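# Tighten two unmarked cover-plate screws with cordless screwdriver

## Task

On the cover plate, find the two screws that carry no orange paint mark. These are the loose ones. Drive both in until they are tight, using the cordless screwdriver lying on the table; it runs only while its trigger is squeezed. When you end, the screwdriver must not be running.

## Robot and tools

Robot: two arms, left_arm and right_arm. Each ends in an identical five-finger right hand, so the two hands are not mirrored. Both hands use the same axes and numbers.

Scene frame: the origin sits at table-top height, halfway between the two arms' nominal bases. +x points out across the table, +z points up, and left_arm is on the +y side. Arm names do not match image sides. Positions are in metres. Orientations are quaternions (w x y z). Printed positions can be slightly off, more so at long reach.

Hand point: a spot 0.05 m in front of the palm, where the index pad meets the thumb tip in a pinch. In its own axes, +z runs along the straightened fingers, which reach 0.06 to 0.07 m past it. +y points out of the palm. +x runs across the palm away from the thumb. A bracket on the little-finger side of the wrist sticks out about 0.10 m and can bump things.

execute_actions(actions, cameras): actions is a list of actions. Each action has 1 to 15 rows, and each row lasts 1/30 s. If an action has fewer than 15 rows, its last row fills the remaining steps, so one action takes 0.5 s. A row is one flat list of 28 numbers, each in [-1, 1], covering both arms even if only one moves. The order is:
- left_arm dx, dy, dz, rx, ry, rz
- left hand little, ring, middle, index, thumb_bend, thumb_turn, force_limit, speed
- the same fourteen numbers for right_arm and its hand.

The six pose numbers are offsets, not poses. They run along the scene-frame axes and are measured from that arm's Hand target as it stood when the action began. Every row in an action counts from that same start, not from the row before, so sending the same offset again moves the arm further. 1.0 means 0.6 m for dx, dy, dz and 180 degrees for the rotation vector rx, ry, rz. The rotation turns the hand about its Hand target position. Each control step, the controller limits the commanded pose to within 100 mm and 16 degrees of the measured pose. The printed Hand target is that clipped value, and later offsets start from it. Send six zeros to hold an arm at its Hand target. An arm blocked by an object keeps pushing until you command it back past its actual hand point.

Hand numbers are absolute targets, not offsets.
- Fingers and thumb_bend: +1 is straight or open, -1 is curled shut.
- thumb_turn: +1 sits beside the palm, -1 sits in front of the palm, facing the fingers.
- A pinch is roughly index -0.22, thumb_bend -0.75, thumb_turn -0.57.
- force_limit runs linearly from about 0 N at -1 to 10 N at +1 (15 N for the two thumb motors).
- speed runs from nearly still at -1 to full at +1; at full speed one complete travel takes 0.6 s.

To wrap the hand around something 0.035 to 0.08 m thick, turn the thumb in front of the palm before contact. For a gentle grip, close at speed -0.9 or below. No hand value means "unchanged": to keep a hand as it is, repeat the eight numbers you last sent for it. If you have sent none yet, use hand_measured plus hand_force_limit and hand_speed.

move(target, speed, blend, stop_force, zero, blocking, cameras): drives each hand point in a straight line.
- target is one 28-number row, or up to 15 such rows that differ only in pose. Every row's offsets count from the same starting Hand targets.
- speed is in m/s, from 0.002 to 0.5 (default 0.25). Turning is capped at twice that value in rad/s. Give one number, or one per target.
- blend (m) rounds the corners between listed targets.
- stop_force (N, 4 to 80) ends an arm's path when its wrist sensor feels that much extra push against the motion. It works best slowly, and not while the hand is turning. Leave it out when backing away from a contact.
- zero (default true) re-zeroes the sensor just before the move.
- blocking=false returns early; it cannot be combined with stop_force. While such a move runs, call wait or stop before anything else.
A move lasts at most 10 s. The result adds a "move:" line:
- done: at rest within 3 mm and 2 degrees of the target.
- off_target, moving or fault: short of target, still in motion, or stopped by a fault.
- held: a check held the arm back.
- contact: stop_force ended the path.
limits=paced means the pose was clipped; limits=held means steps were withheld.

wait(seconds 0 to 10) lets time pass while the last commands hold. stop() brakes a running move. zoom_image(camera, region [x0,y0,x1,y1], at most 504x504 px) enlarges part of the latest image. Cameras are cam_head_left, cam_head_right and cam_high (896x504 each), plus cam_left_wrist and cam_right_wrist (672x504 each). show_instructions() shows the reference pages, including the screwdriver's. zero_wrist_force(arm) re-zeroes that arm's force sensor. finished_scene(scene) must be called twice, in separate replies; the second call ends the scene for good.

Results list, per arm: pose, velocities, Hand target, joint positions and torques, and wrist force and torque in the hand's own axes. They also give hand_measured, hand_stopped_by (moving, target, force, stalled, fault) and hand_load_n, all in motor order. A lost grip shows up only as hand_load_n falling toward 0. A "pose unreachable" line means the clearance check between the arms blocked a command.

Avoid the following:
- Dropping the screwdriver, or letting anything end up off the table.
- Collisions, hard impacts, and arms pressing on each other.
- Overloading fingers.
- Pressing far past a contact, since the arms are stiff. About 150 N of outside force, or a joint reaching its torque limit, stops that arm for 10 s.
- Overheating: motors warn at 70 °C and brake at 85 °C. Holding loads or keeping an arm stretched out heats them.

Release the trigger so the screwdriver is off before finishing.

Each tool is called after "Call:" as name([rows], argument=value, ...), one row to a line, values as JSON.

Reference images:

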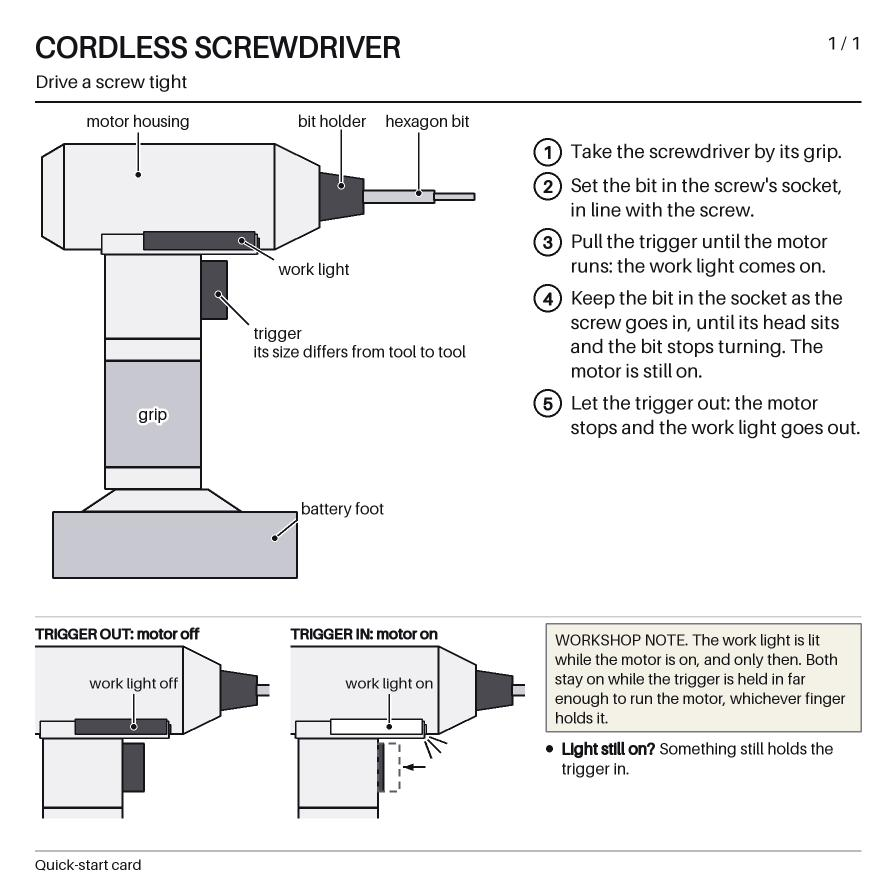

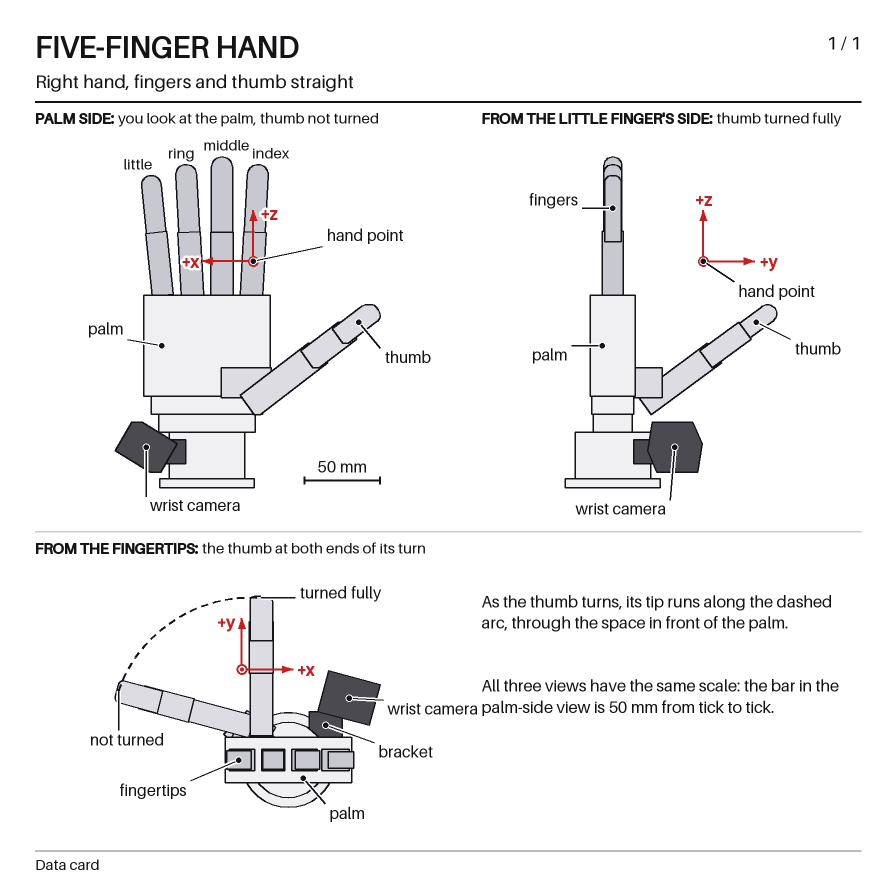

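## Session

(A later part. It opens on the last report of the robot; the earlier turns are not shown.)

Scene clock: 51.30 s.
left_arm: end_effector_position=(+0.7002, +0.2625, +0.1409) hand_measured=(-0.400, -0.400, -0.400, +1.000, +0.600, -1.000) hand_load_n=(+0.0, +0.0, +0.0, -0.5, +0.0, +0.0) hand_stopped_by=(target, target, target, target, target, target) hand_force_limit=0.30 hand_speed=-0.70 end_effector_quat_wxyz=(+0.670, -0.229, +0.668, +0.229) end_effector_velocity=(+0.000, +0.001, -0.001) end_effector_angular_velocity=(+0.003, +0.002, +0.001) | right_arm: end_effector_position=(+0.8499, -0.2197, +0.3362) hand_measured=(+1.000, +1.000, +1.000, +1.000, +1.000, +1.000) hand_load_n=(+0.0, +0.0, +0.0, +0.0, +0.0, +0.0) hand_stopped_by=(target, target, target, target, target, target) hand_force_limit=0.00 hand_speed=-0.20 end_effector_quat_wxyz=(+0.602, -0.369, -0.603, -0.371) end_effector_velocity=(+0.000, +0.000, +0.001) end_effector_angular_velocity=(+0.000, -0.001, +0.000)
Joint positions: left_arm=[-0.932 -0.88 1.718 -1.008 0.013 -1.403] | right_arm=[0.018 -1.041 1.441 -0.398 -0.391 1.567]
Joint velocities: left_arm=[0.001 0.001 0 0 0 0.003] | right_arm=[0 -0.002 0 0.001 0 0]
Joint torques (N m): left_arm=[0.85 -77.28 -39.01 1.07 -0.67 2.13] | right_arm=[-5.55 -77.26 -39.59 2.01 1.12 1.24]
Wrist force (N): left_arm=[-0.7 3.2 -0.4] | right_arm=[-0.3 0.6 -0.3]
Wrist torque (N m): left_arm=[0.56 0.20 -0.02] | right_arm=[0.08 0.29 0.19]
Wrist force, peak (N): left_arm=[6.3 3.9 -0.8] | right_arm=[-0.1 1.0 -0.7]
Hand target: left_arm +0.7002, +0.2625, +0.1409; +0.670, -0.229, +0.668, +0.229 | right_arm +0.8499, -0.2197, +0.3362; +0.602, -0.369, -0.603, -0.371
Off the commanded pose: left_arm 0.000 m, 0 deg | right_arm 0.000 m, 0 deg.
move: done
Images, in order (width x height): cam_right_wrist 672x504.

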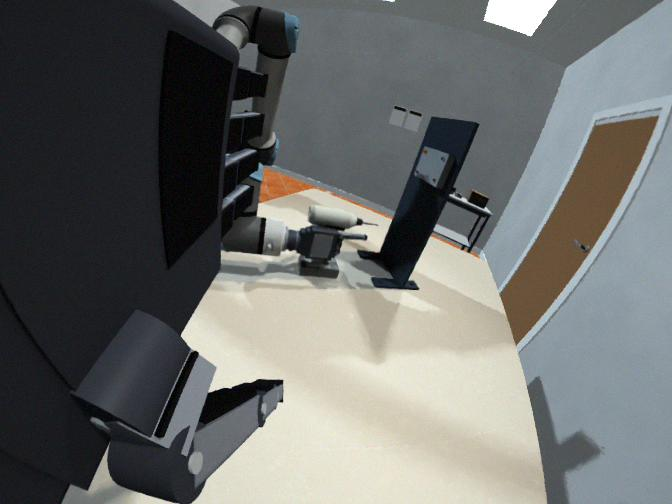

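Call:
move(target=[0,0,-0.015,0,0,0,-0.4,-0.4,-0.4,1,0.6,-1,0.3,-0.7,0,0,0,0,0,0,1,1,1,1,1,1,0,-0.2], speed=0.03, stop_force=6, cameras=["cam_left_wrist"])

Call:
move(target=[0,0,0,0,0,0,-1,-1,-1,1,0.6,-1,-0.3,-0.8,0,0,0,0,0,0,1,1,1,1,1,1,0,-0.2], cameras=["cam_right_wrist"])

Call:
zoom_image(camera="cam_right_wrist", region=[280, 185, 400, 295])

Scene clock: 53.40 s.
left_arm: end_effector_position=(+0.7002, +0.2625, +0.1319) hand_measured=(-0.400, -0.400, -0.400, +1.000, +0.600, -1.000) hand_load_n=(+0.0, +0.0, +0.0, +0.0, -0.5, +0.0) hand_stopped_by=(target, target, target, target, target, target) hand_force_limit=0.30 hand_speed=-0.70 end_effector_quat_wxyz=(+0.670, -0.229, +0.668, +0.229) end_effector_velocity=(+0.000, -0.001, +0.000) end_effector_angular_velocity=(+0.001, +0.001, -0.001) | right_arm: end_effector_position=(+0.8499, -0.2197, +0.3362) hand_measured=(+1.000, +1.000, +1.000, +1.000, +1.000, +1.000) hand_load_n=(+0.0, +0.0, +0.0, +0.0, +0.0, +0.0) hand_stopped_by=(target, target, target, target, target, target) hand_force_limit=0.00 hand_speed=-0.20 end_effector_quat_wxyz=(+0.602, -0.369, -0.603, -0.371) end_effector_velocity=(+0.000, +0.000, +0.000) end_effector_angular_velocity=(+0.000, -0.001, +0.000)
Joint positions: left_arm=[-0.932 -0.868 1.719 -1.017 0.013 -1.406] | right_arm=[0.018 -1.041 1.441 -0.398 -0.391 1.567]
Joint velocities: left_arm=[-0.001 0 0 -0.001 0 0.002] | right_arm=[0 0 0 0 0 0]
Joint torques (N m): left_arm=[1.91 -94.44 -14.43 -4.66 -0.3 3.81] | right_arm=[-4.9 -78.3 -39.65 1.96 1.31 1.16]
Wrist force (N): left_arm=[-0.2 3.9 -0.7] | right_arm=[-0.1 0.3 -0.5]
Wrist torque (N m): left_arm=[0.65 0.13 0.01] | right_arm=[0.04 0.26 0.19]
Wrist force, peak (N): left_arm=[-0.9 4.2 -0.7] | right_arm=[-0.4 1.0 -0.8]
Hand target: left_arm +0.7002, +0.2625, +0.1319; +0.670, -0.229, +0.668, +0.229 | right_arm +0.8499, -0.2197, +0.3362; +0.602, -0.369, -0.603, -0.371
Off the commanded pose: left_arm 0.000 m, 0 deg | right_arm 0.000 m, 0 deg.
move: done
Images, in order (width x height): cam_left_wrist 672x504.

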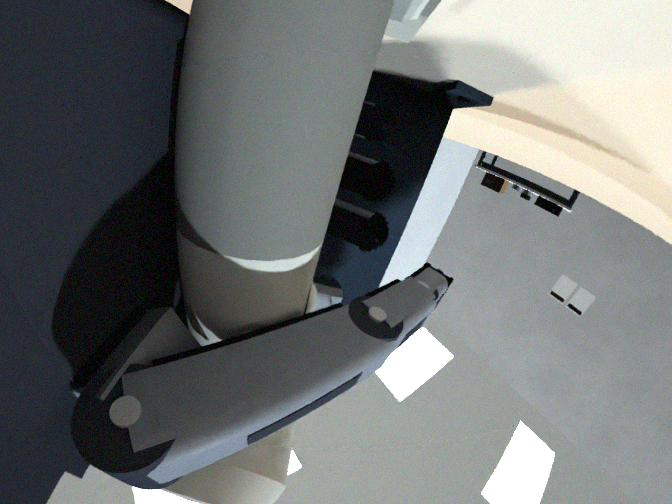

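Scene clock: 55.17 s.
left_arm: end_effector_position=(+0.7002, +0.2625, +0.1319) hand_measured=(-0.898, -0.886, -0.876, +1.000, +0.600, -1.000) hand_load_n=(+3.5, +2.0, +0.0, +0.0, -0.5, -0.5) hand_stopped_by=(force, force, force, target, target, target) hand_force_limit=-0.30 hand_speed=-0.80 end_effector_quat_wxyz=(+0.670, -0.229, +0.668, +0.229) end_effector_velocity=(+0.000, +0.000, +0.000) end_effector_angular_velocity=(+0.000, +0.000, +0.000) | right_arm: end_effector_position=(+0.8499, -0.2197, +0.3362) hand_measured=(+1.000, +1.000, +1.000, +1.000, +1.000, +1.000) hand_load_n=(+0.0, +0.0, +0.0, +0.0, +0.0, +0.0) hand_stopped_by=(target, target, target, target, target, target) hand_force_limit=0.00 hand_speed=-0.20 end_effector_quat_wxyz=(+0.602, -0.369, -0.603, -0.371) end_effector_velocity=(+0.000, +0.000, +0.000) end_effector_angular_velocity=(+0.000, -0.001, +0.000)
Joint positions: left_arm=[-0.932 -0.868 1.719 -1.018 0.013 -1.405] | right_arm=[0.018 -1.041 1.441 -0.398 -0.391 1.567]
Joint velocities: left_arm=[-0.001 0 0 0 0 0] | right_arm=[0 0 0 0 0 0]
Joint torques (N m): left_arm=[0.35 -93.35 -15.19 -4.32 -0.07 4.36] | right_arm=[-4.9 -77.85 -41.03 1.94 1.14 1.18]
Wrist force (N): left_arm=[-0.7 4.3 0.2] | right_arm=[-0.1 0.5 -0.4]
Wrist torque (N m): left_arm=[0.60 0.12 -0.03] | right_arm=[0.06 0.26 0.20]
Wrist force, peak (N): left_arm=[-0.1 4.8 0.8] | right_arm=[0.0 0.7 -0.9]
Hand target: left_arm +0.7002, +0.2625, +0.1319; +0.670, -0.229, +0.668, +0.229 | right_arm +0.8499, -0.2197, +0.3362; +0.602, -0.369, -0.603, -0.371
Off the commanded pose: left_arm 0.000 m, 0 deg | right_arm 0.000 m, 0 deg.
move: done
Images, in order (width x height): cam_right_wrist 672x504.

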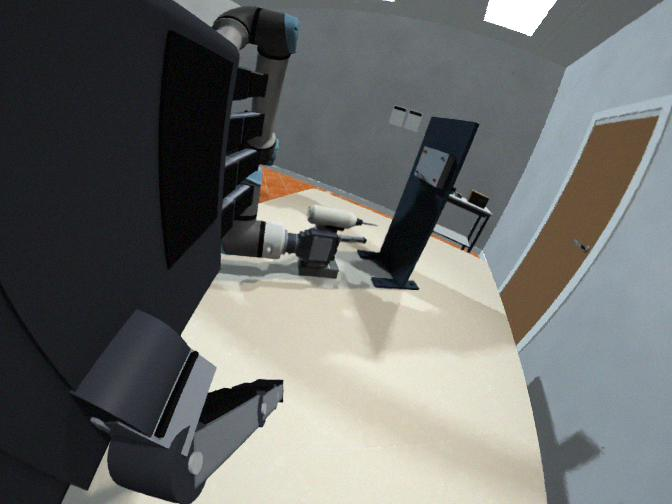

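Scaled by 4.200 from the camera's 672x504 image, which has a finer 960x720 frame.

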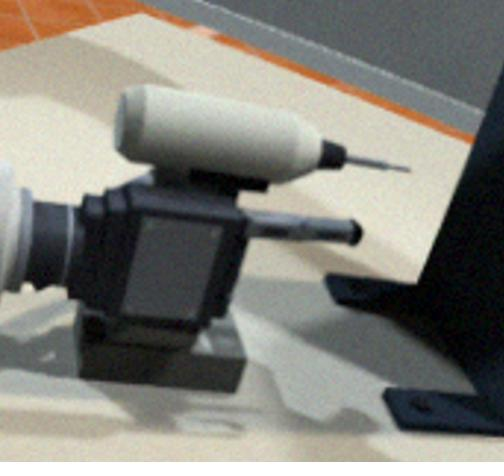

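Call:
execute_actions([
  [[0,0,0,0,0,0,-1,-1,-1,1,-1,-1,-0.4,-0.7,0,0,0,0,0,0,1,1,1,1,1,1,0,-0.2]],
  [[0,0,0,0,0,0,-1,-1,-1,1,-1,-1,-0.4,-0.7,0,0,0,0,0,0,1,1,1,1,1,1,0,-0.2]],
  [[0,0,0,0,0,0,-1,-1,-1,1,-1,-1,-0.4,-0.7,0,0,0,0,0,0,1,1,1,1,1,1,0,-0.2]],
  [[0,0,0,0,0,0,-1,-1,-1,1,-1,-1,-0.4,-0.7,0,0,0,0,0,0,1,1,1,1,1,1,0,-0.2]],
  [[0,0,0,0,0,0,-1,-1,-1,1,-1,-1,-0.4,-0.7,0,0,0,0,0,0,1,1,1,1,1,1,0,-0.2]],
  [[0,0,0,0,0,0,-1,-1,-1,1,-1,-1,-0.4,-0.7,0,0,0,0,0,0,1,1,1,1,1,1,0,-0.2]],
], cameras=["cam_right_wrist"])

Scene clock: 58.93 s.
left_arm: end_effector_position=(+0.7002, +0.2625, +0.1319) hand_measured=(-0.898, -0.886, -0.876, +1.000, +0.270, -1.000) hand_load_n=(+5.5, +3.5, +0.0, +0.0, +4.5, +2.0) hand_stopped_by=(force, force, force, target, force, target) hand_force_limit=-0.40 hand_speed=-0.70 end_effector_quat_wxyz=(+0.670, -0.229, +0.668, +0.229) end_effector_velocity=(+0.000, -0.001, +0.000) end_effector_angular_velocity=(+0.002, +0.001, +0.000) | right_arm: end_effector_position=(+0.8499, -0.2197, +0.3362) hand_measured=(+1.000, +1.000, +1.000, +1.000, +1.000, +1.000) hand_load_n=(+0.0, +0.0, +0.0, +0.0, +0.0, +0.0) hand_stopped_by=(target, target, target, target, target, target) hand_force_limit=0.00 hand_speed=-0.20 end_effector_quat_wxyz=(+0.602, -0.369, -0.603, -0.371) end_effector_velocity=(+0.000, +0.000, +0.000) end_effector_angular_velocity=(+0.000, -0.001, +0.000)
Joint positions: left_arm=[-0.932 -0.868 1.719 -1.02 0.013 -1.403] | right_arm=[0.018 -1.041 1.441 -0.398 -0.391 1.567]
Joint velocities: left_arm=[-0.001 0 0 0 -0.001 0.002] | right_arm=[0 0 0 -0.001 0 0]
Joint torques (N m): left_arm=[9.35 -93.35 -14.37 -3.05 0.77 4.81] | right_arm=[-2.69 -77.04 -42.25 2.12 1.15 0.86]
Wrist force (N): left_arm=[-2.9 2.4 -1.4] | right_arm=[0.0 0.2 -0.6]
Wrist torque (N m): left_arm=[0.67 -0.03 -0.52] | right_arm=[0.02 0.24 0.19]
Wrist force, peak (N): left_arm=[-1.3 4.5 -1.2] | right_arm=[-0.3 0.8 -0.8]
Hand target: left_arm +0.7002, +0.2625, +0.1319; +0.670, -0.229, +0.668, +0.229 | right_arm +0.8499, -0.2197, +0.3362; +0.602, -0.369, -0.603, -0.371
Off the commanded pose: left_arm 0.000 m, 0 deg | right_arm 0.000 m, 0 deg.
Images, in order (width x height): cam_right_wrist 672x504.

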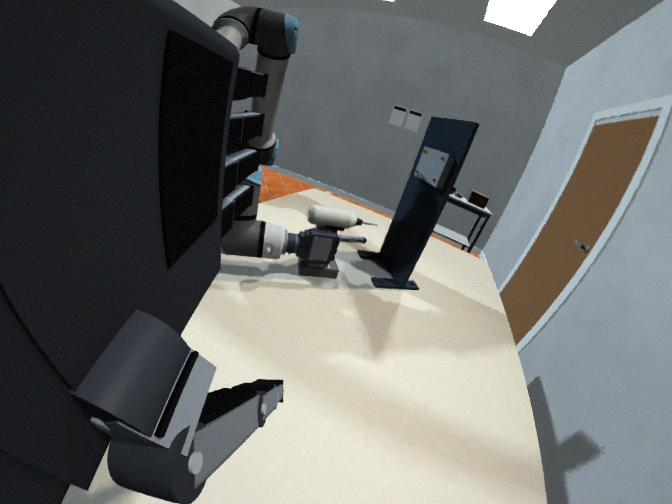

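Call:
execute_actions([
  [[0,0,0,0,0,0,-0.98,-0.98,-0.98,1,-0.97,-1,0.2,-0.8,0,0,0,0,0,0,1,1,1,1,1,1,0,-0.2]],
  [[0,0,0,0,0,0,-0.98,-0.98,-0.98,1,-0.97,-1,0.2,-0.8,0,0,0,0,0,0,1,1,1,1,1,1,0,-0.2]],
  [[0,0,0,0,0,0,-0.98,-0.98,-0.98,1,-0.97,-1,0.2,-0.8,0,0,0,0,0,0,1,1,1,1,1,1,0,-0.2]],
], cameras=["cam_right_wrist","cam_left_wrist"])

Call:
zoom_image(camera="cam_right_wrist", region=[280, 185, 400, 285])

Scene clock: 60.83 s.
left_arm: end_effector_position=(+0.7002, +0.2625, +0.1319) hand_measured=(-0.906, -0.894, -0.894, +1.000, +0.206, -1.000) hand_load_n=(+9.5, +8.0, +9.0, +0.0, +9.0, +3.0) hand_stopped_by=(force, force, force, target, force, target) hand_force_limit=0.20 hand_speed=-0.80 end_effector_quat_wxyz=(+0.670, -0.229, +0.668, +0.229) end_effector_velocity=(+0.000, -0.001, +0.000) end_effector_angular_velocity=(+0.001, +0.001, -0.001) | right_arm: end_effector_position=(+0.8499, -0.2197, +0.3362) hand_measured=(+1.000, +1.000, +1.000, +1.000, +1.000, +1.000) hand_load_n=(+0.0, +0.0, +0.0, +0.0, +0.0, +0.0) hand_stopped_by=(target, target, target, target, target, target) hand_force_limit=0.00 hand_speed=-0.20 end_effector_quat_wxyz=(+0.602, -0.369, -0.603, -0.371) end_effector_velocity=(+0.000, +0.000, -0.001) end_effector_angular_velocity=(+0.000, +0.001, +0.000)
Joint positions: left_arm=[-0.932 -0.868 1.719 -1.02 0.013 -1.403] | right_arm=[0.018 -1.041 1.441 -0.398 -0.391 1.567]
Joint velocities: left_arm=[-0.001 0 0 0.001 0.001 0.001] | right_arm=[0 0.001 0 0 0 0]
Joint torques (N m): left_arm=[6.73 -89.83 -14.7 -2.89 1.21 4.31] | right_arm=[-1.65 -77.83 -42.14 1.59 1.23 0.82]
Wrist force (N): left_arm=[-2.6 2.4 -0.4] | right_arm=[0.0 0.5 -0.3]
Wrist torque (N m): left_arm=[0.71 -0.24 -0.56] | right_arm=[0.05 0.25 0.20]
Wrist force, peak (N): left_arm=[-2.4 2.8 -2.1] | right_arm=[-0.5 0.9 -0.7]
Hand target: left_arm +0.7002, +0.2625, +0.1319; +0.670, -0.229, +0.668, +0.229 | right_arm +0.8499, -0.2197, +0.3362; +0.602, -0.369, -0.603, -0.371
Off the commanded pose: left_arm 0.000 m, 0 deg | right_arm 0.000 m, 0 deg.
Images, in order (width x height): cam_left_wrist 672x504, cam_right_wrist 672x504.

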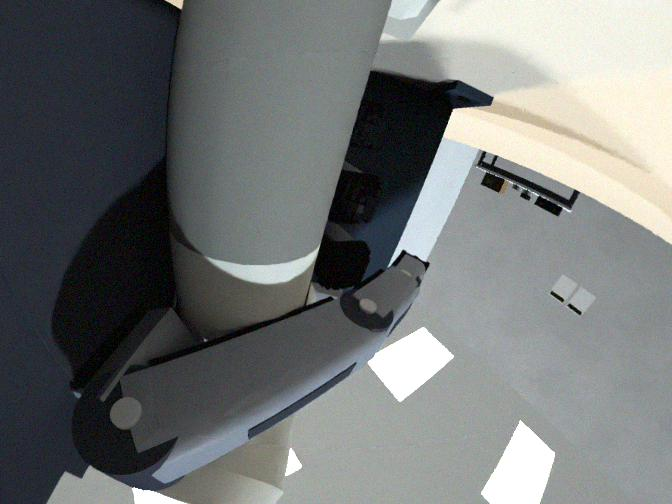

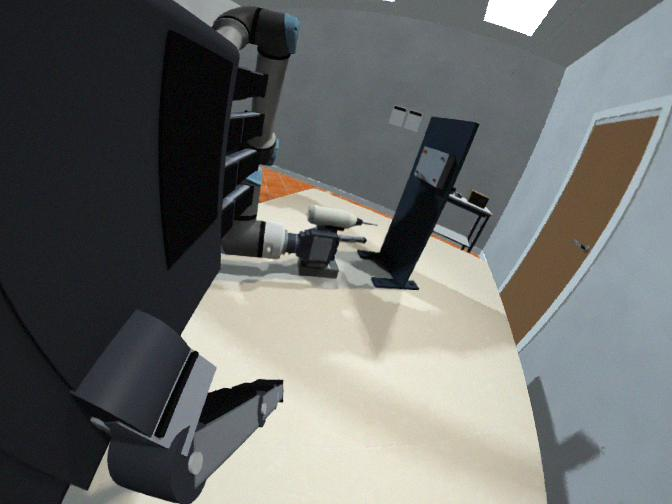

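Scaled by 4.200 from the camera's 672x504 image, which has a finer 960x720 frame.

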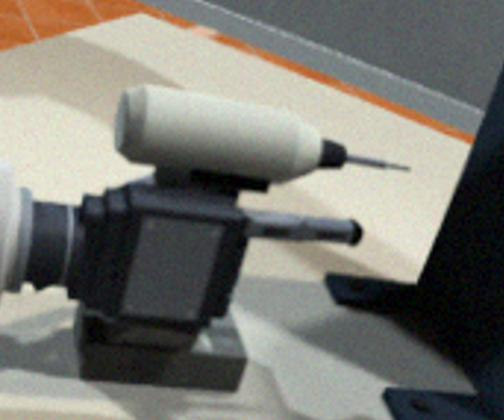

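Call:
execute_actions([
  [[0,0,0,0,0,0,-0.98,-0.98,-0.98,-0.8,-0.97,-1,0.0,-0.2,0,0,0,0,0,0,1,1,1,1,1,1,0,-0.2]],
  [[0,0,0,0,0,0,-0.98,-0.98,-0.98,-0.8,-0.97,-1,0.0,-0.2,0,0,0,0,0,0,1,1,1,1,1,1,0,-0.2]],
  [[0,0,0,0,0,0,-0.98,-0.98,-0.98,-0.8,-0.97,-1,0.0,-0.2,0,0,0,0,0,0,1,1,1,1,1,1,0,-0.2]],
], cameras=["cam_right_wrist"])

Call:
zoom_image(camera="cam_right_wrist", region=[280, 185, 400, 285])

Scene clock: 62.67 s.
left_arm: end_effector_position=(+0.7002, +0.2625, +0.1319) hand_measured=(-0.906, -0.894, -0.894, -0.796, +0.206, -1.000) hand_load_n=(+10.0, +7.5, +9.0, +6.0, +9.0, +3.0) hand_stopped_by=(force, force, force, force, force, target) hand_force_limit=0.00 hand_speed=-0.20 end_effector_quat_wxyz=(+0.670, -0.229, +0.668, +0.229) end_effector_velocity=(+0.000, -0.001, +0.000) end_effector_angular_velocity=(-0.001, -0.001, -0.001) | right_arm: end_effector_position=(+0.8499, -0.2197, +0.3362) hand_measured=(+1.000, +1.000, +1.000, +1.000, +1.000, +1.000) hand_load_n=(+0.0, +0.0, +0.0, +0.0, +0.0, +0.0) hand_stopped_by=(target, target, target, target, target, target) hand_force_limit=0.00 hand_speed=-0.20 end_effector_quat_wxyz=(+0.602, -0.369, -0.603, -0.371) end_effector_velocity=(+0.000, +0.000, +0.000) end_effector_angular_velocity=(+0.000, +0.000, +0.000)
Joint positions: left_arm=[-0.932 -0.868 1.719 -1.02 0.013 -1.403] | right_arm=[0.018 -1.041 1.441 -0.398 -0.391 1.567]
Joint velocities: left_arm=[-0.001 0 0 -0.001 0.001 0] | right_arm=[0 0 0 0 0 0]
Joint torques (N m): left_arm=[7.07 -90.72 -16.17 -3.49 1.79 4.05] | right_arm=[-2.25 -78.16 -42.22 1.74 1.09 0.89]
Wrist force (N): left_arm=[-3.4 3.7 -1.0] | right_arm=[-0.1 0.9 -0.4]
Wrist torque (N m): left_arm=[0.62 -0.21 -0.39] | right_arm=[0.11 0.26 0.20]
Wrist force, peak (N): left_arm=[-3.3 4.3 -0.9] | right_arm=[0.0 0.6 -0.9]
Hand target: left_arm +0.7002, +0.2625, +0.1319; +0.670, -0.229, +0.668, +0.229 | right_arm +0.8499, -0.2197, +0.3362; +0.602, -0.369, -0.603, -0.371
Off the commanded pose: left_arm 0.000 m, 0 deg | right_arm 0.000 m, 0 deg.
Images, in order (width x height): cam_right_wrist 672x504.

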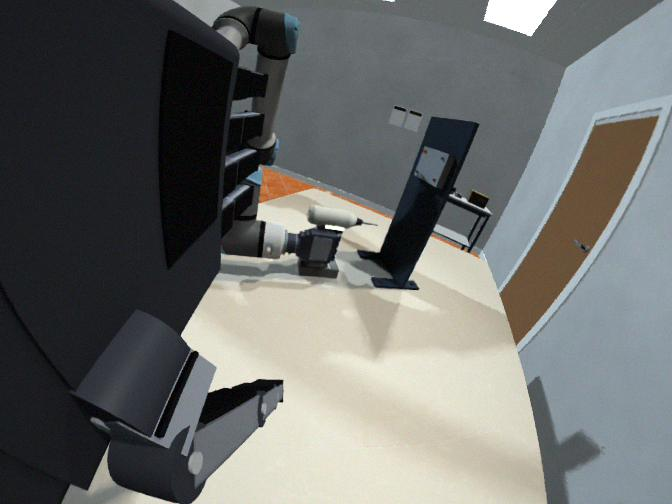

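Scaled by 4.200 from the camera's 672x504 image, which has a finer 960x720 frame.

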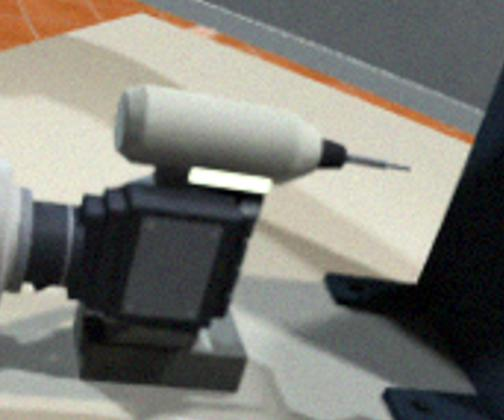

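Call:
move(target=[0,0,0.08,0,0,0,-0.98,-0.98,-0.98,-0.3,-0.97,-1,0.0,-0.2,0,0,0,0,0,0,1,1,1,1,1,1,0,-0.2], speed=0.06)

Call:
zoom_image(camera="cam_right_wrist", region=[280, 165, 400, 265])

Scene clock: 64.07 s.
left_arm: end_effector_position=(+0.7002, +0.2625, +0.1800) hand_measured=(-0.906, -0.894, -0.894, -0.300, +0.206, -1.000) hand_load_n=(+3.5, +6.0, +11.0, +0.0, +5.5, +6.0) hand_stopped_by=(force, force, force, target, force, target) hand_force_limit=0.00 hand_speed=-0.20 end_effector_quat_wxyz=(+0.670, -0.229, +0.668, +0.229) end_effector_velocity=(+0.000, -0.001, +0.000) end_effector_angular_velocity=(+0.001, +0.001, -0.001) | right_arm: end_effector_position=(+0.8499, -0.2197, +0.3362) hand_measured=(+1.000, +1.000, +1.000, +1.000, +1.000, +1.000) hand_load_n=(+0.0, +0.0, +0.0, +0.0, +0.0, +0.0) hand_stopped_by=(target, target, target, target, target, target) hand_force_limit=0.00 hand_speed=-0.20 end_effector_quat_wxyz=(+0.602, -0.369, -0.603, -0.371) end_effector_velocity=(+0.000, +0.000, -0.001) end_effector_angular_velocity=(+0.000, +0.001, +0.000)
Joint positions: left_arm=[-0.932 -0.929 1.717 -0.984 0.013 -1.377] | right_arm=[0.018 -1.041 1.441 -0.398 -0.391 1.567]
Joint velocities: left_arm=[-0.001 0 0 0.001 0 0] | right_arm=[0 0.002 0 0 0 0]
Joint torques (N m): left_arm=[2.53 -63.04 -46.45 2.07 0.94 -2.8] | right_arm=[-0.74 -77.81 -41.98 1.61 1.17 0.52]
Wrist force (N): left_arm=[6.7 3.9 -0.6] | right_arm=[-0.4 0.5 -0.6]
Wrist torque (N m): left_arm=[0.64 -0.06 0.19] | right_arm=[0.07 0.30 0.17]
Wrist force, peak (N): left_arm=[8.3 4.0 -1.2] | right_arm=[-0.2 1.0 -0.8]
Hand target: left_arm +0.7002, +0.2625, +0.1799; +0.670, -0.229, +0.668, +0.229 | right_arm +0.8499, -0.2197, +0.3362; +0.602, -0.369, -0.603, -0.371
Off the commanded pose: left_arm 0.000 m, 0 deg | right_arm 0.000 m, 0 deg.
move: done

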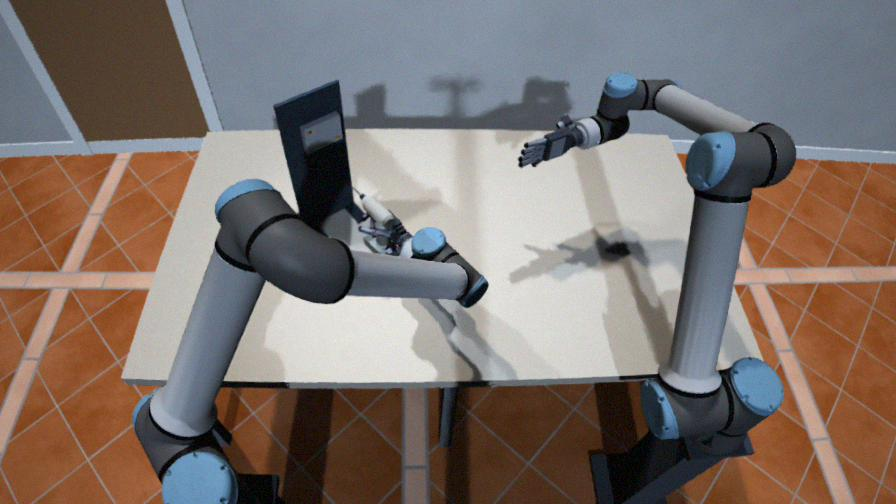

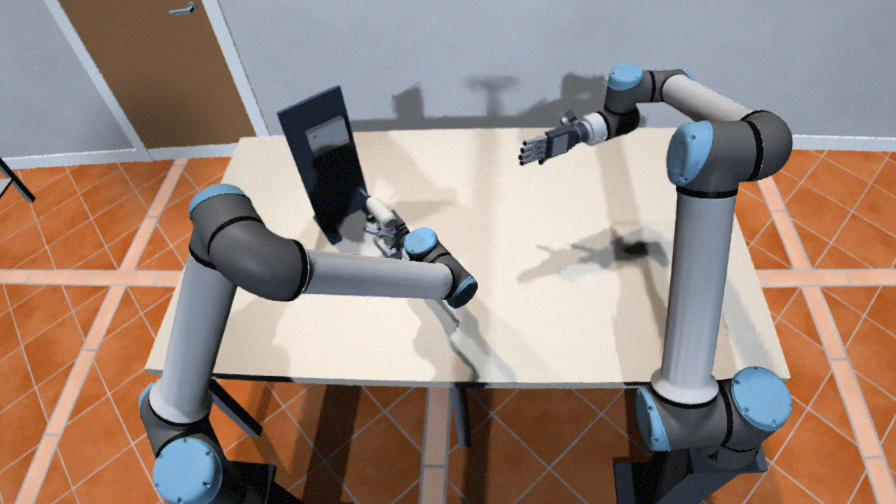

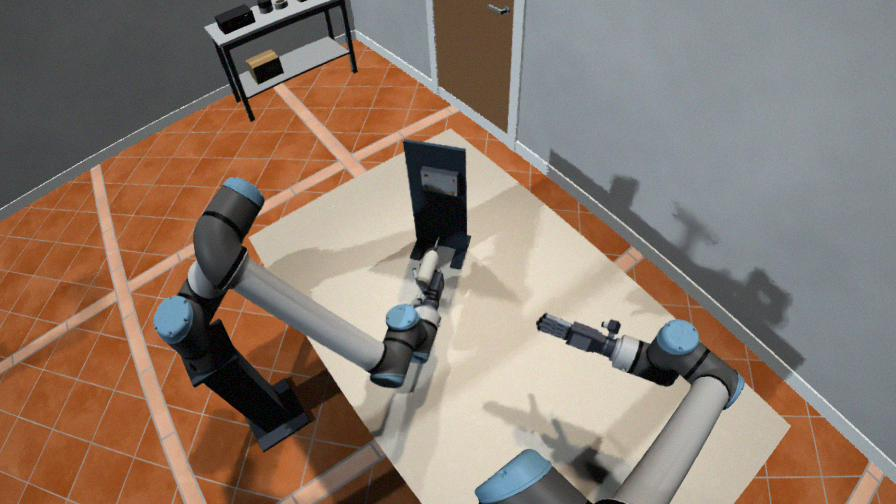

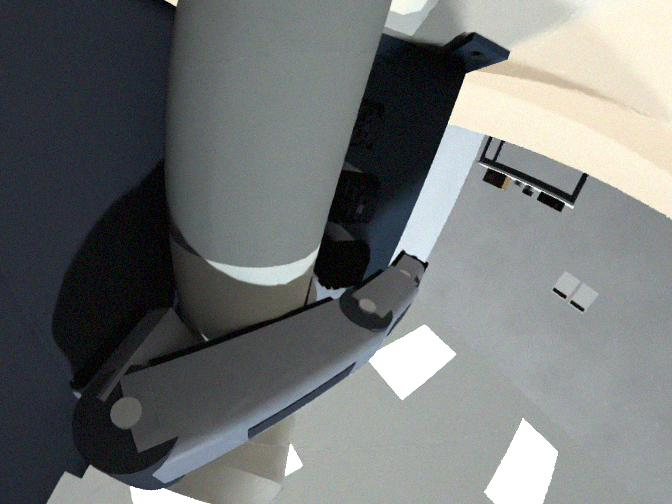

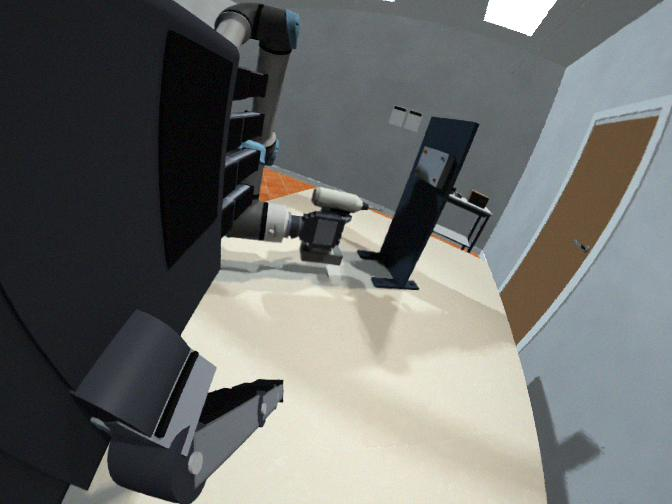

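Scaled by 4.200 from the camera's 672x504 image, which has a finer 960x720 frame.

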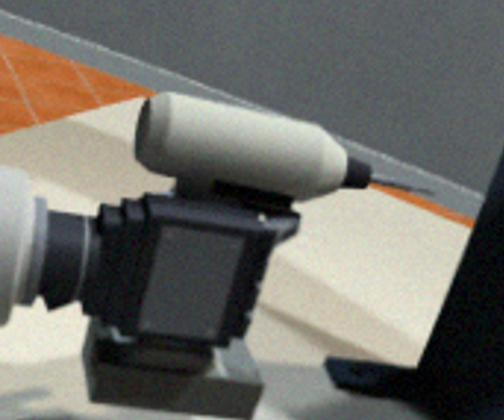

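Call:
zoom_image(camera="cam_right_wrist", region=[395, 110, 485, 200])

Call:
zoom_image(camera="cam_head_left", region=[265, 75, 405, 225])

Call:
zoom_image(camera="cam_head_right", region=[270, 75, 410, 225])

Call:
zoom_image(camera="cam_high", region=[390, 130, 490, 280])

Scaled by 5.600 from the camera's 672x504 image, which has a finer 960x720 frame.

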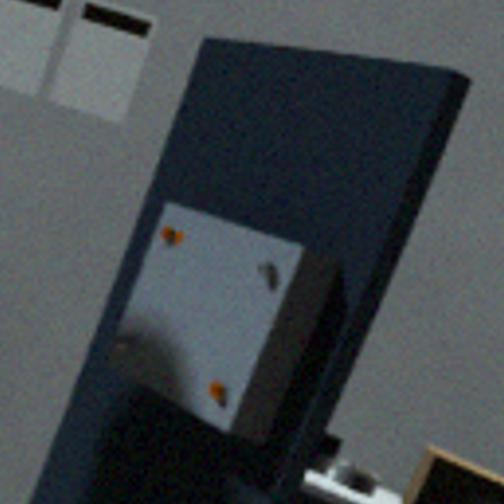

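Scaled by 3.360.

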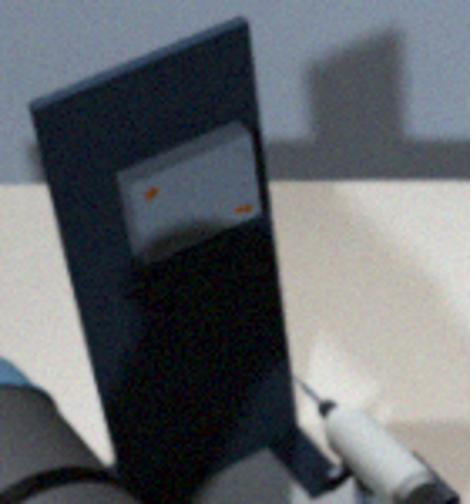

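Scaled by 3.360.

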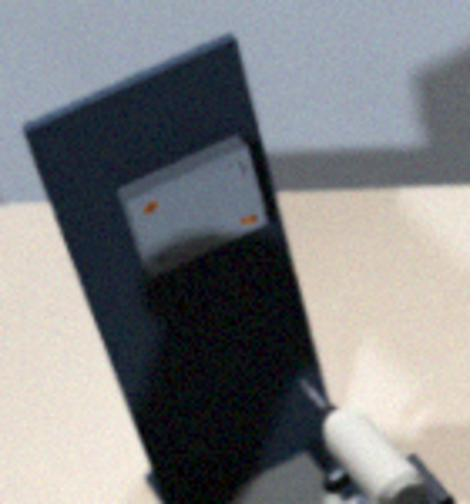

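Scaled by 3.360.

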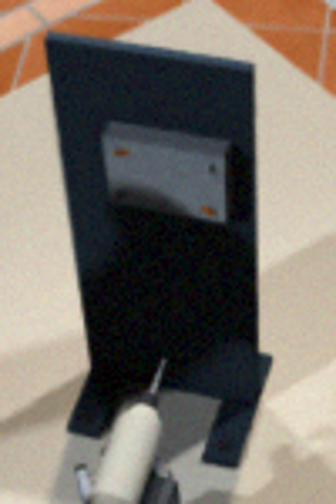

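Call:
move(target=[0,0,0,0,0,0,-0.98,-0.98,-0.98,-0.3,-0.97,-1,0.0,-0.2,0,0.23,0,0,0,0,1,1,1,1,1,1,0,-0.2], speed=0.15, cameras=["cam_right_wrist"])

Call:
zoom_image(camera="cam_right_wrist", region=[440, 140, 540, 240])

Scene clock: 66.47 s.
left_arm: end_effector_position=(+0.7002, +0.2625, +0.1799) hand_measured=(-0.906, -0.894, -0.894, -0.300, +0.206, -1.000) hand_load_n=(+4.0, +5.5, +10.5, +0.0, +5.5, +5.5) hand_stopped_by=(force, force, force, target, force, target) hand_force_limit=0.00 hand_speed=-0.20 end_effector_quat_wxyz=(+0.670, -0.229, +0.668, +0.229) end_effector_velocity=(+0.000, +0.000, +0.000) end_effector_angular_velocity=(+0.001, +0.001, +0.000) | right_arm: end_effector_position=(+0.8498, -0.0817, +0.3360) hand_measured=(+1.000, +1.000, +1.000, +1.000, +1.000, +1.000) hand_load_n=(+0.0, +0.0, +0.0, +0.0, +0.0, +0.0) hand_stopped_by=(target, target, target, target, target, target) hand_force_limit=0.00 hand_speed=-0.20 end_effector_quat_wxyz=(+0.602, -0.369, -0.603, -0.371) end_effector_velocity=(+0.000, +0.000, -0.002) end_effector_angular_velocity=(+0.000, +0.001, +0.000)
Joint positions: left_arm=[-0.932 -0.928 1.716 -0.976 0.013 -1.384] | right_arm=[0.177 -0.965 1.318 -0.35 -0.233 1.566]
Joint velocities: left_arm=[0 0.001 -0.001 0.006 0 -0.005] | right_arm=[0 0.002 0 0 0 0]
Joint torques (N m): left_arm=[-11.36 -65.8 -48.13 2.94 -1.43 -3.08] | right_arm=[-2.23 -98.96 -35.53 -2.3 -0.02 -1.7]
Wrist force (N): left_arm=[6.8 4.2 -0.8] | right_arm=[0.0 0.9 -0.5]
Wrist torque (N m): left_arm=[0.70 -0.07 0.21] | right_arm=[0.13 0.25 0.20]
Wrist force, peak (N): left_arm=[6.7 4.3 -0.7] | right_arm=[-0.1 -0.4 -2.8]
Hand target: left_arm +0.7002, +0.2625, +0.1799; +0.670, -0.229, +0.668, +0.229 | right_arm +0.8499, -0.0817, +0.3361; +0.602, -0.369, -0.603, -0.371
Off the commanded pose: left_arm 0.000 m, 0 deg | right_arm 0.000 m, 0 deg.
move: done
Images, in order (width x height): cam_right_wrist 672x504.

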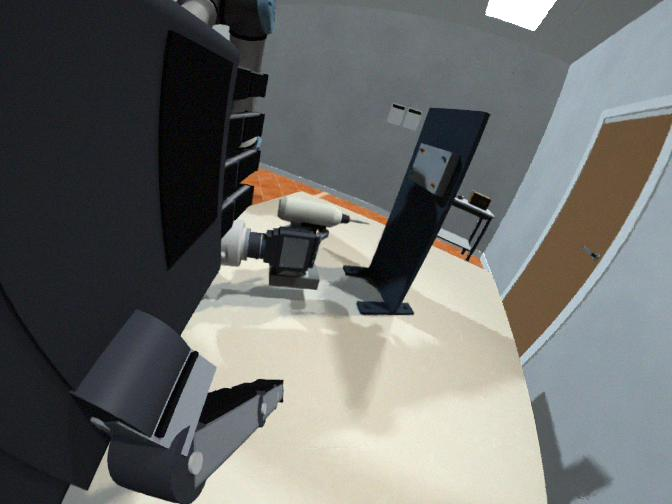

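Scaled by 5.040 from the camera's 672x504 image, which has a finer 960x720 frame.

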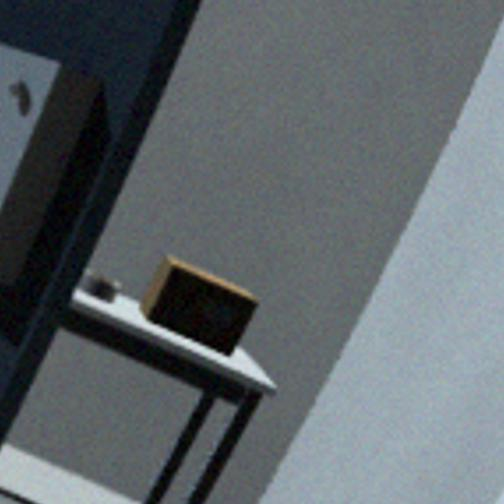

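Call:
zoom_image(camera="cam_right_wrist", region=[395, 125, 475, 215])

Call:
zoom_image(camera="cam_right_wrist", region=[265, 180, 375, 300])

Scaled by 5.600 from the camera's 672x504 image, which has a finer 960x720 frame.

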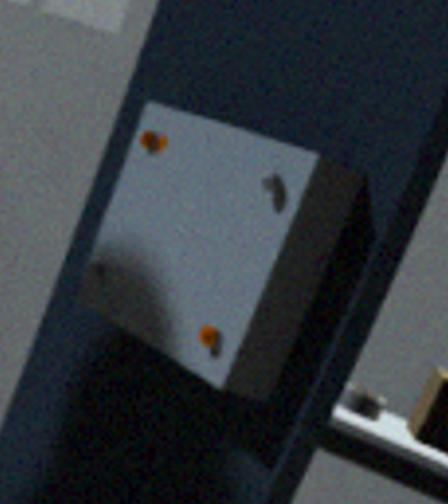

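Scaled by 4.200 from the camera's 672x504 image, which has a finer 960x720 frame.

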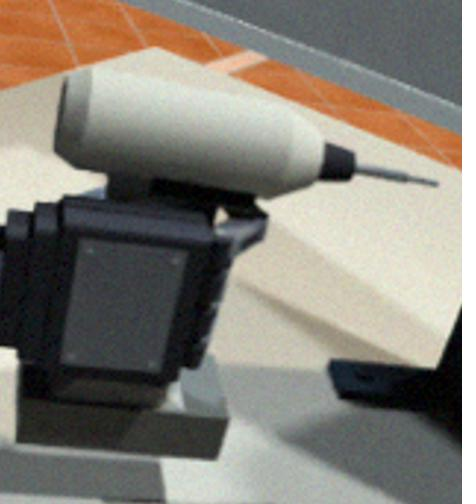

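Call:
move(target=[0,0,0,0,0,0,-0.98,-0.98,-0.98,-0.3,-0.97,-1,0.0,-0.2,-0.2,0,0,0,0,0,1,1,1,1,1,1,0,-0.2], speed=0.15, cameras=["cam_right_wrist"])

Call:
zoom_image(camera="cam_right_wrist", region=[430, 125, 520, 215])

Call:
zoom_image(camera="cam_right_wrist", region=[315, 190, 425, 310])

Scene clock: 68.20 s.
left_arm: end_effector_position=(+0.7002, +0.2625, +0.1799) hand_measured=(-0.906, -0.894, -0.894, -0.300, +0.206, -1.000) hand_load_n=(+4.0, +6.0, +10.5, +0.0, +5.5, +6.0) hand_stopped_by=(force, force, force, target, force, target) hand_force_limit=0.00 hand_speed=-0.20 end_effector_quat_wxyz=(+0.670, -0.229, +0.668, +0.229) end_effector_velocity=(+0.000, +0.000, +0.000) end_effector_angular_velocity=(-0.001, -0.001, +0.000) | right_arm: end_effector_position=(+0.7298, -0.0818, +0.3360) hand_measured=(+1.000, +1.000, +1.000, +1.000, +1.000, +1.000) hand_load_n=(+0.0, +0.0, +0.0, +0.0, +0.5, +0.0) hand_stopped_by=(target, target, target, target, target, target) hand_force_limit=0.00 hand_speed=-0.20 end_effector_quat_wxyz=(+0.602, -0.369, -0.603, -0.371) end_effector_velocity=(+0.000, +0.000, -0.002) end_effector_angular_velocity=(+0.000, +0.002, +0.000)
Joint positions: left_arm=[-0.932 -0.928 1.715 -0.971 0.013 -1.388] | right_arm=[0.213 -1.131 1.581 -0.448 -0.196 1.567]
Joint velocities: left_arm=[0 0 0 0.001 0 -0.002] | right_arm=[0 0.002 0.001 0.001 0 -0.001]
Joint torques (N m): left_arm=[-13.17 -62.34 -45.56 2.26 -1.2 -3.82] | right_arm=[-15.79 -82.32 -33.03 3.05 -1.28 -1.51]
Wrist force (N): left_arm=[6.5 4.1 -0.6] | right_arm=[0.1 0.6 -0.9]
Wrist torque (N m): left_arm=[0.66 -0.04 0.19] | right_arm=[0.10 0.24 0.20]
Wrist force, peak (N): left_arm=[7.0 4.0 -0.7] | right_arm=[-0.1 2.1 -1.7]
Hand target: left_arm +0.7002, +0.2625, +0.1799; +0.670, -0.229, +0.668, +0.229 | right_arm +0.7298, -0.0819, +0.3360; +0.602, -0.369, -0.603, -0.371
Off the commanded pose: left_arm 0.000 m, 0 deg | right_arm 0.000 m, 0 deg.
move: done
Images, in order (width x height): cam_right_wrist 672x504.

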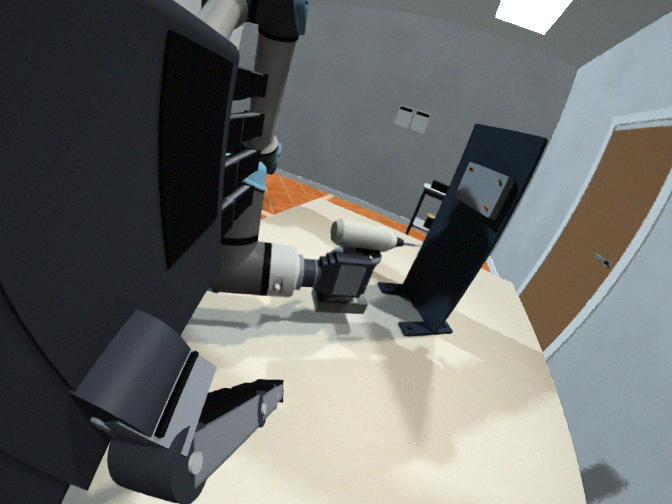

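Scaled by 5.600 from the camera's 672x504 image, which has a finer 960x720 frame.

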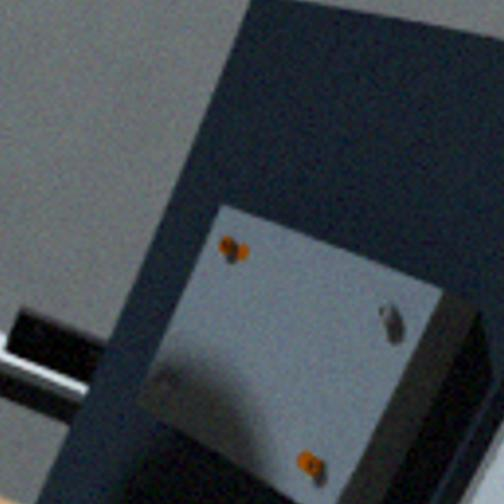

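Scaled by 4.200 from the camera's 672x504 image, which has a finer 960x720 frame.

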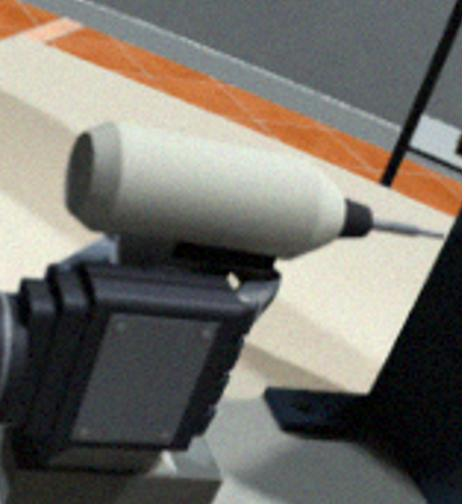

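Call:
zoom_image(camera="cam_right_wrist", region=[370, 270, 470, 345])

Call:
zoom_image(camera="cam_right_wrist", region=[450, 115, 560, 235])

Scaled by 5.040 from the camera's 672x504 image, which has a finer 960x720 frame.

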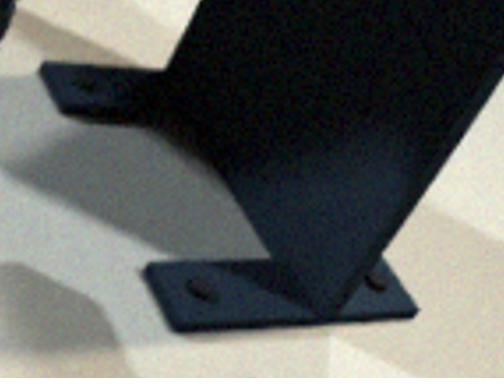

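Scaled by 4.200 from the camera's 672x504 image, which has a finer 960x720 frame.

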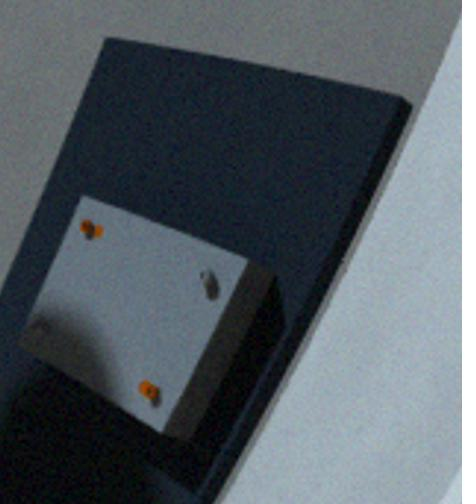

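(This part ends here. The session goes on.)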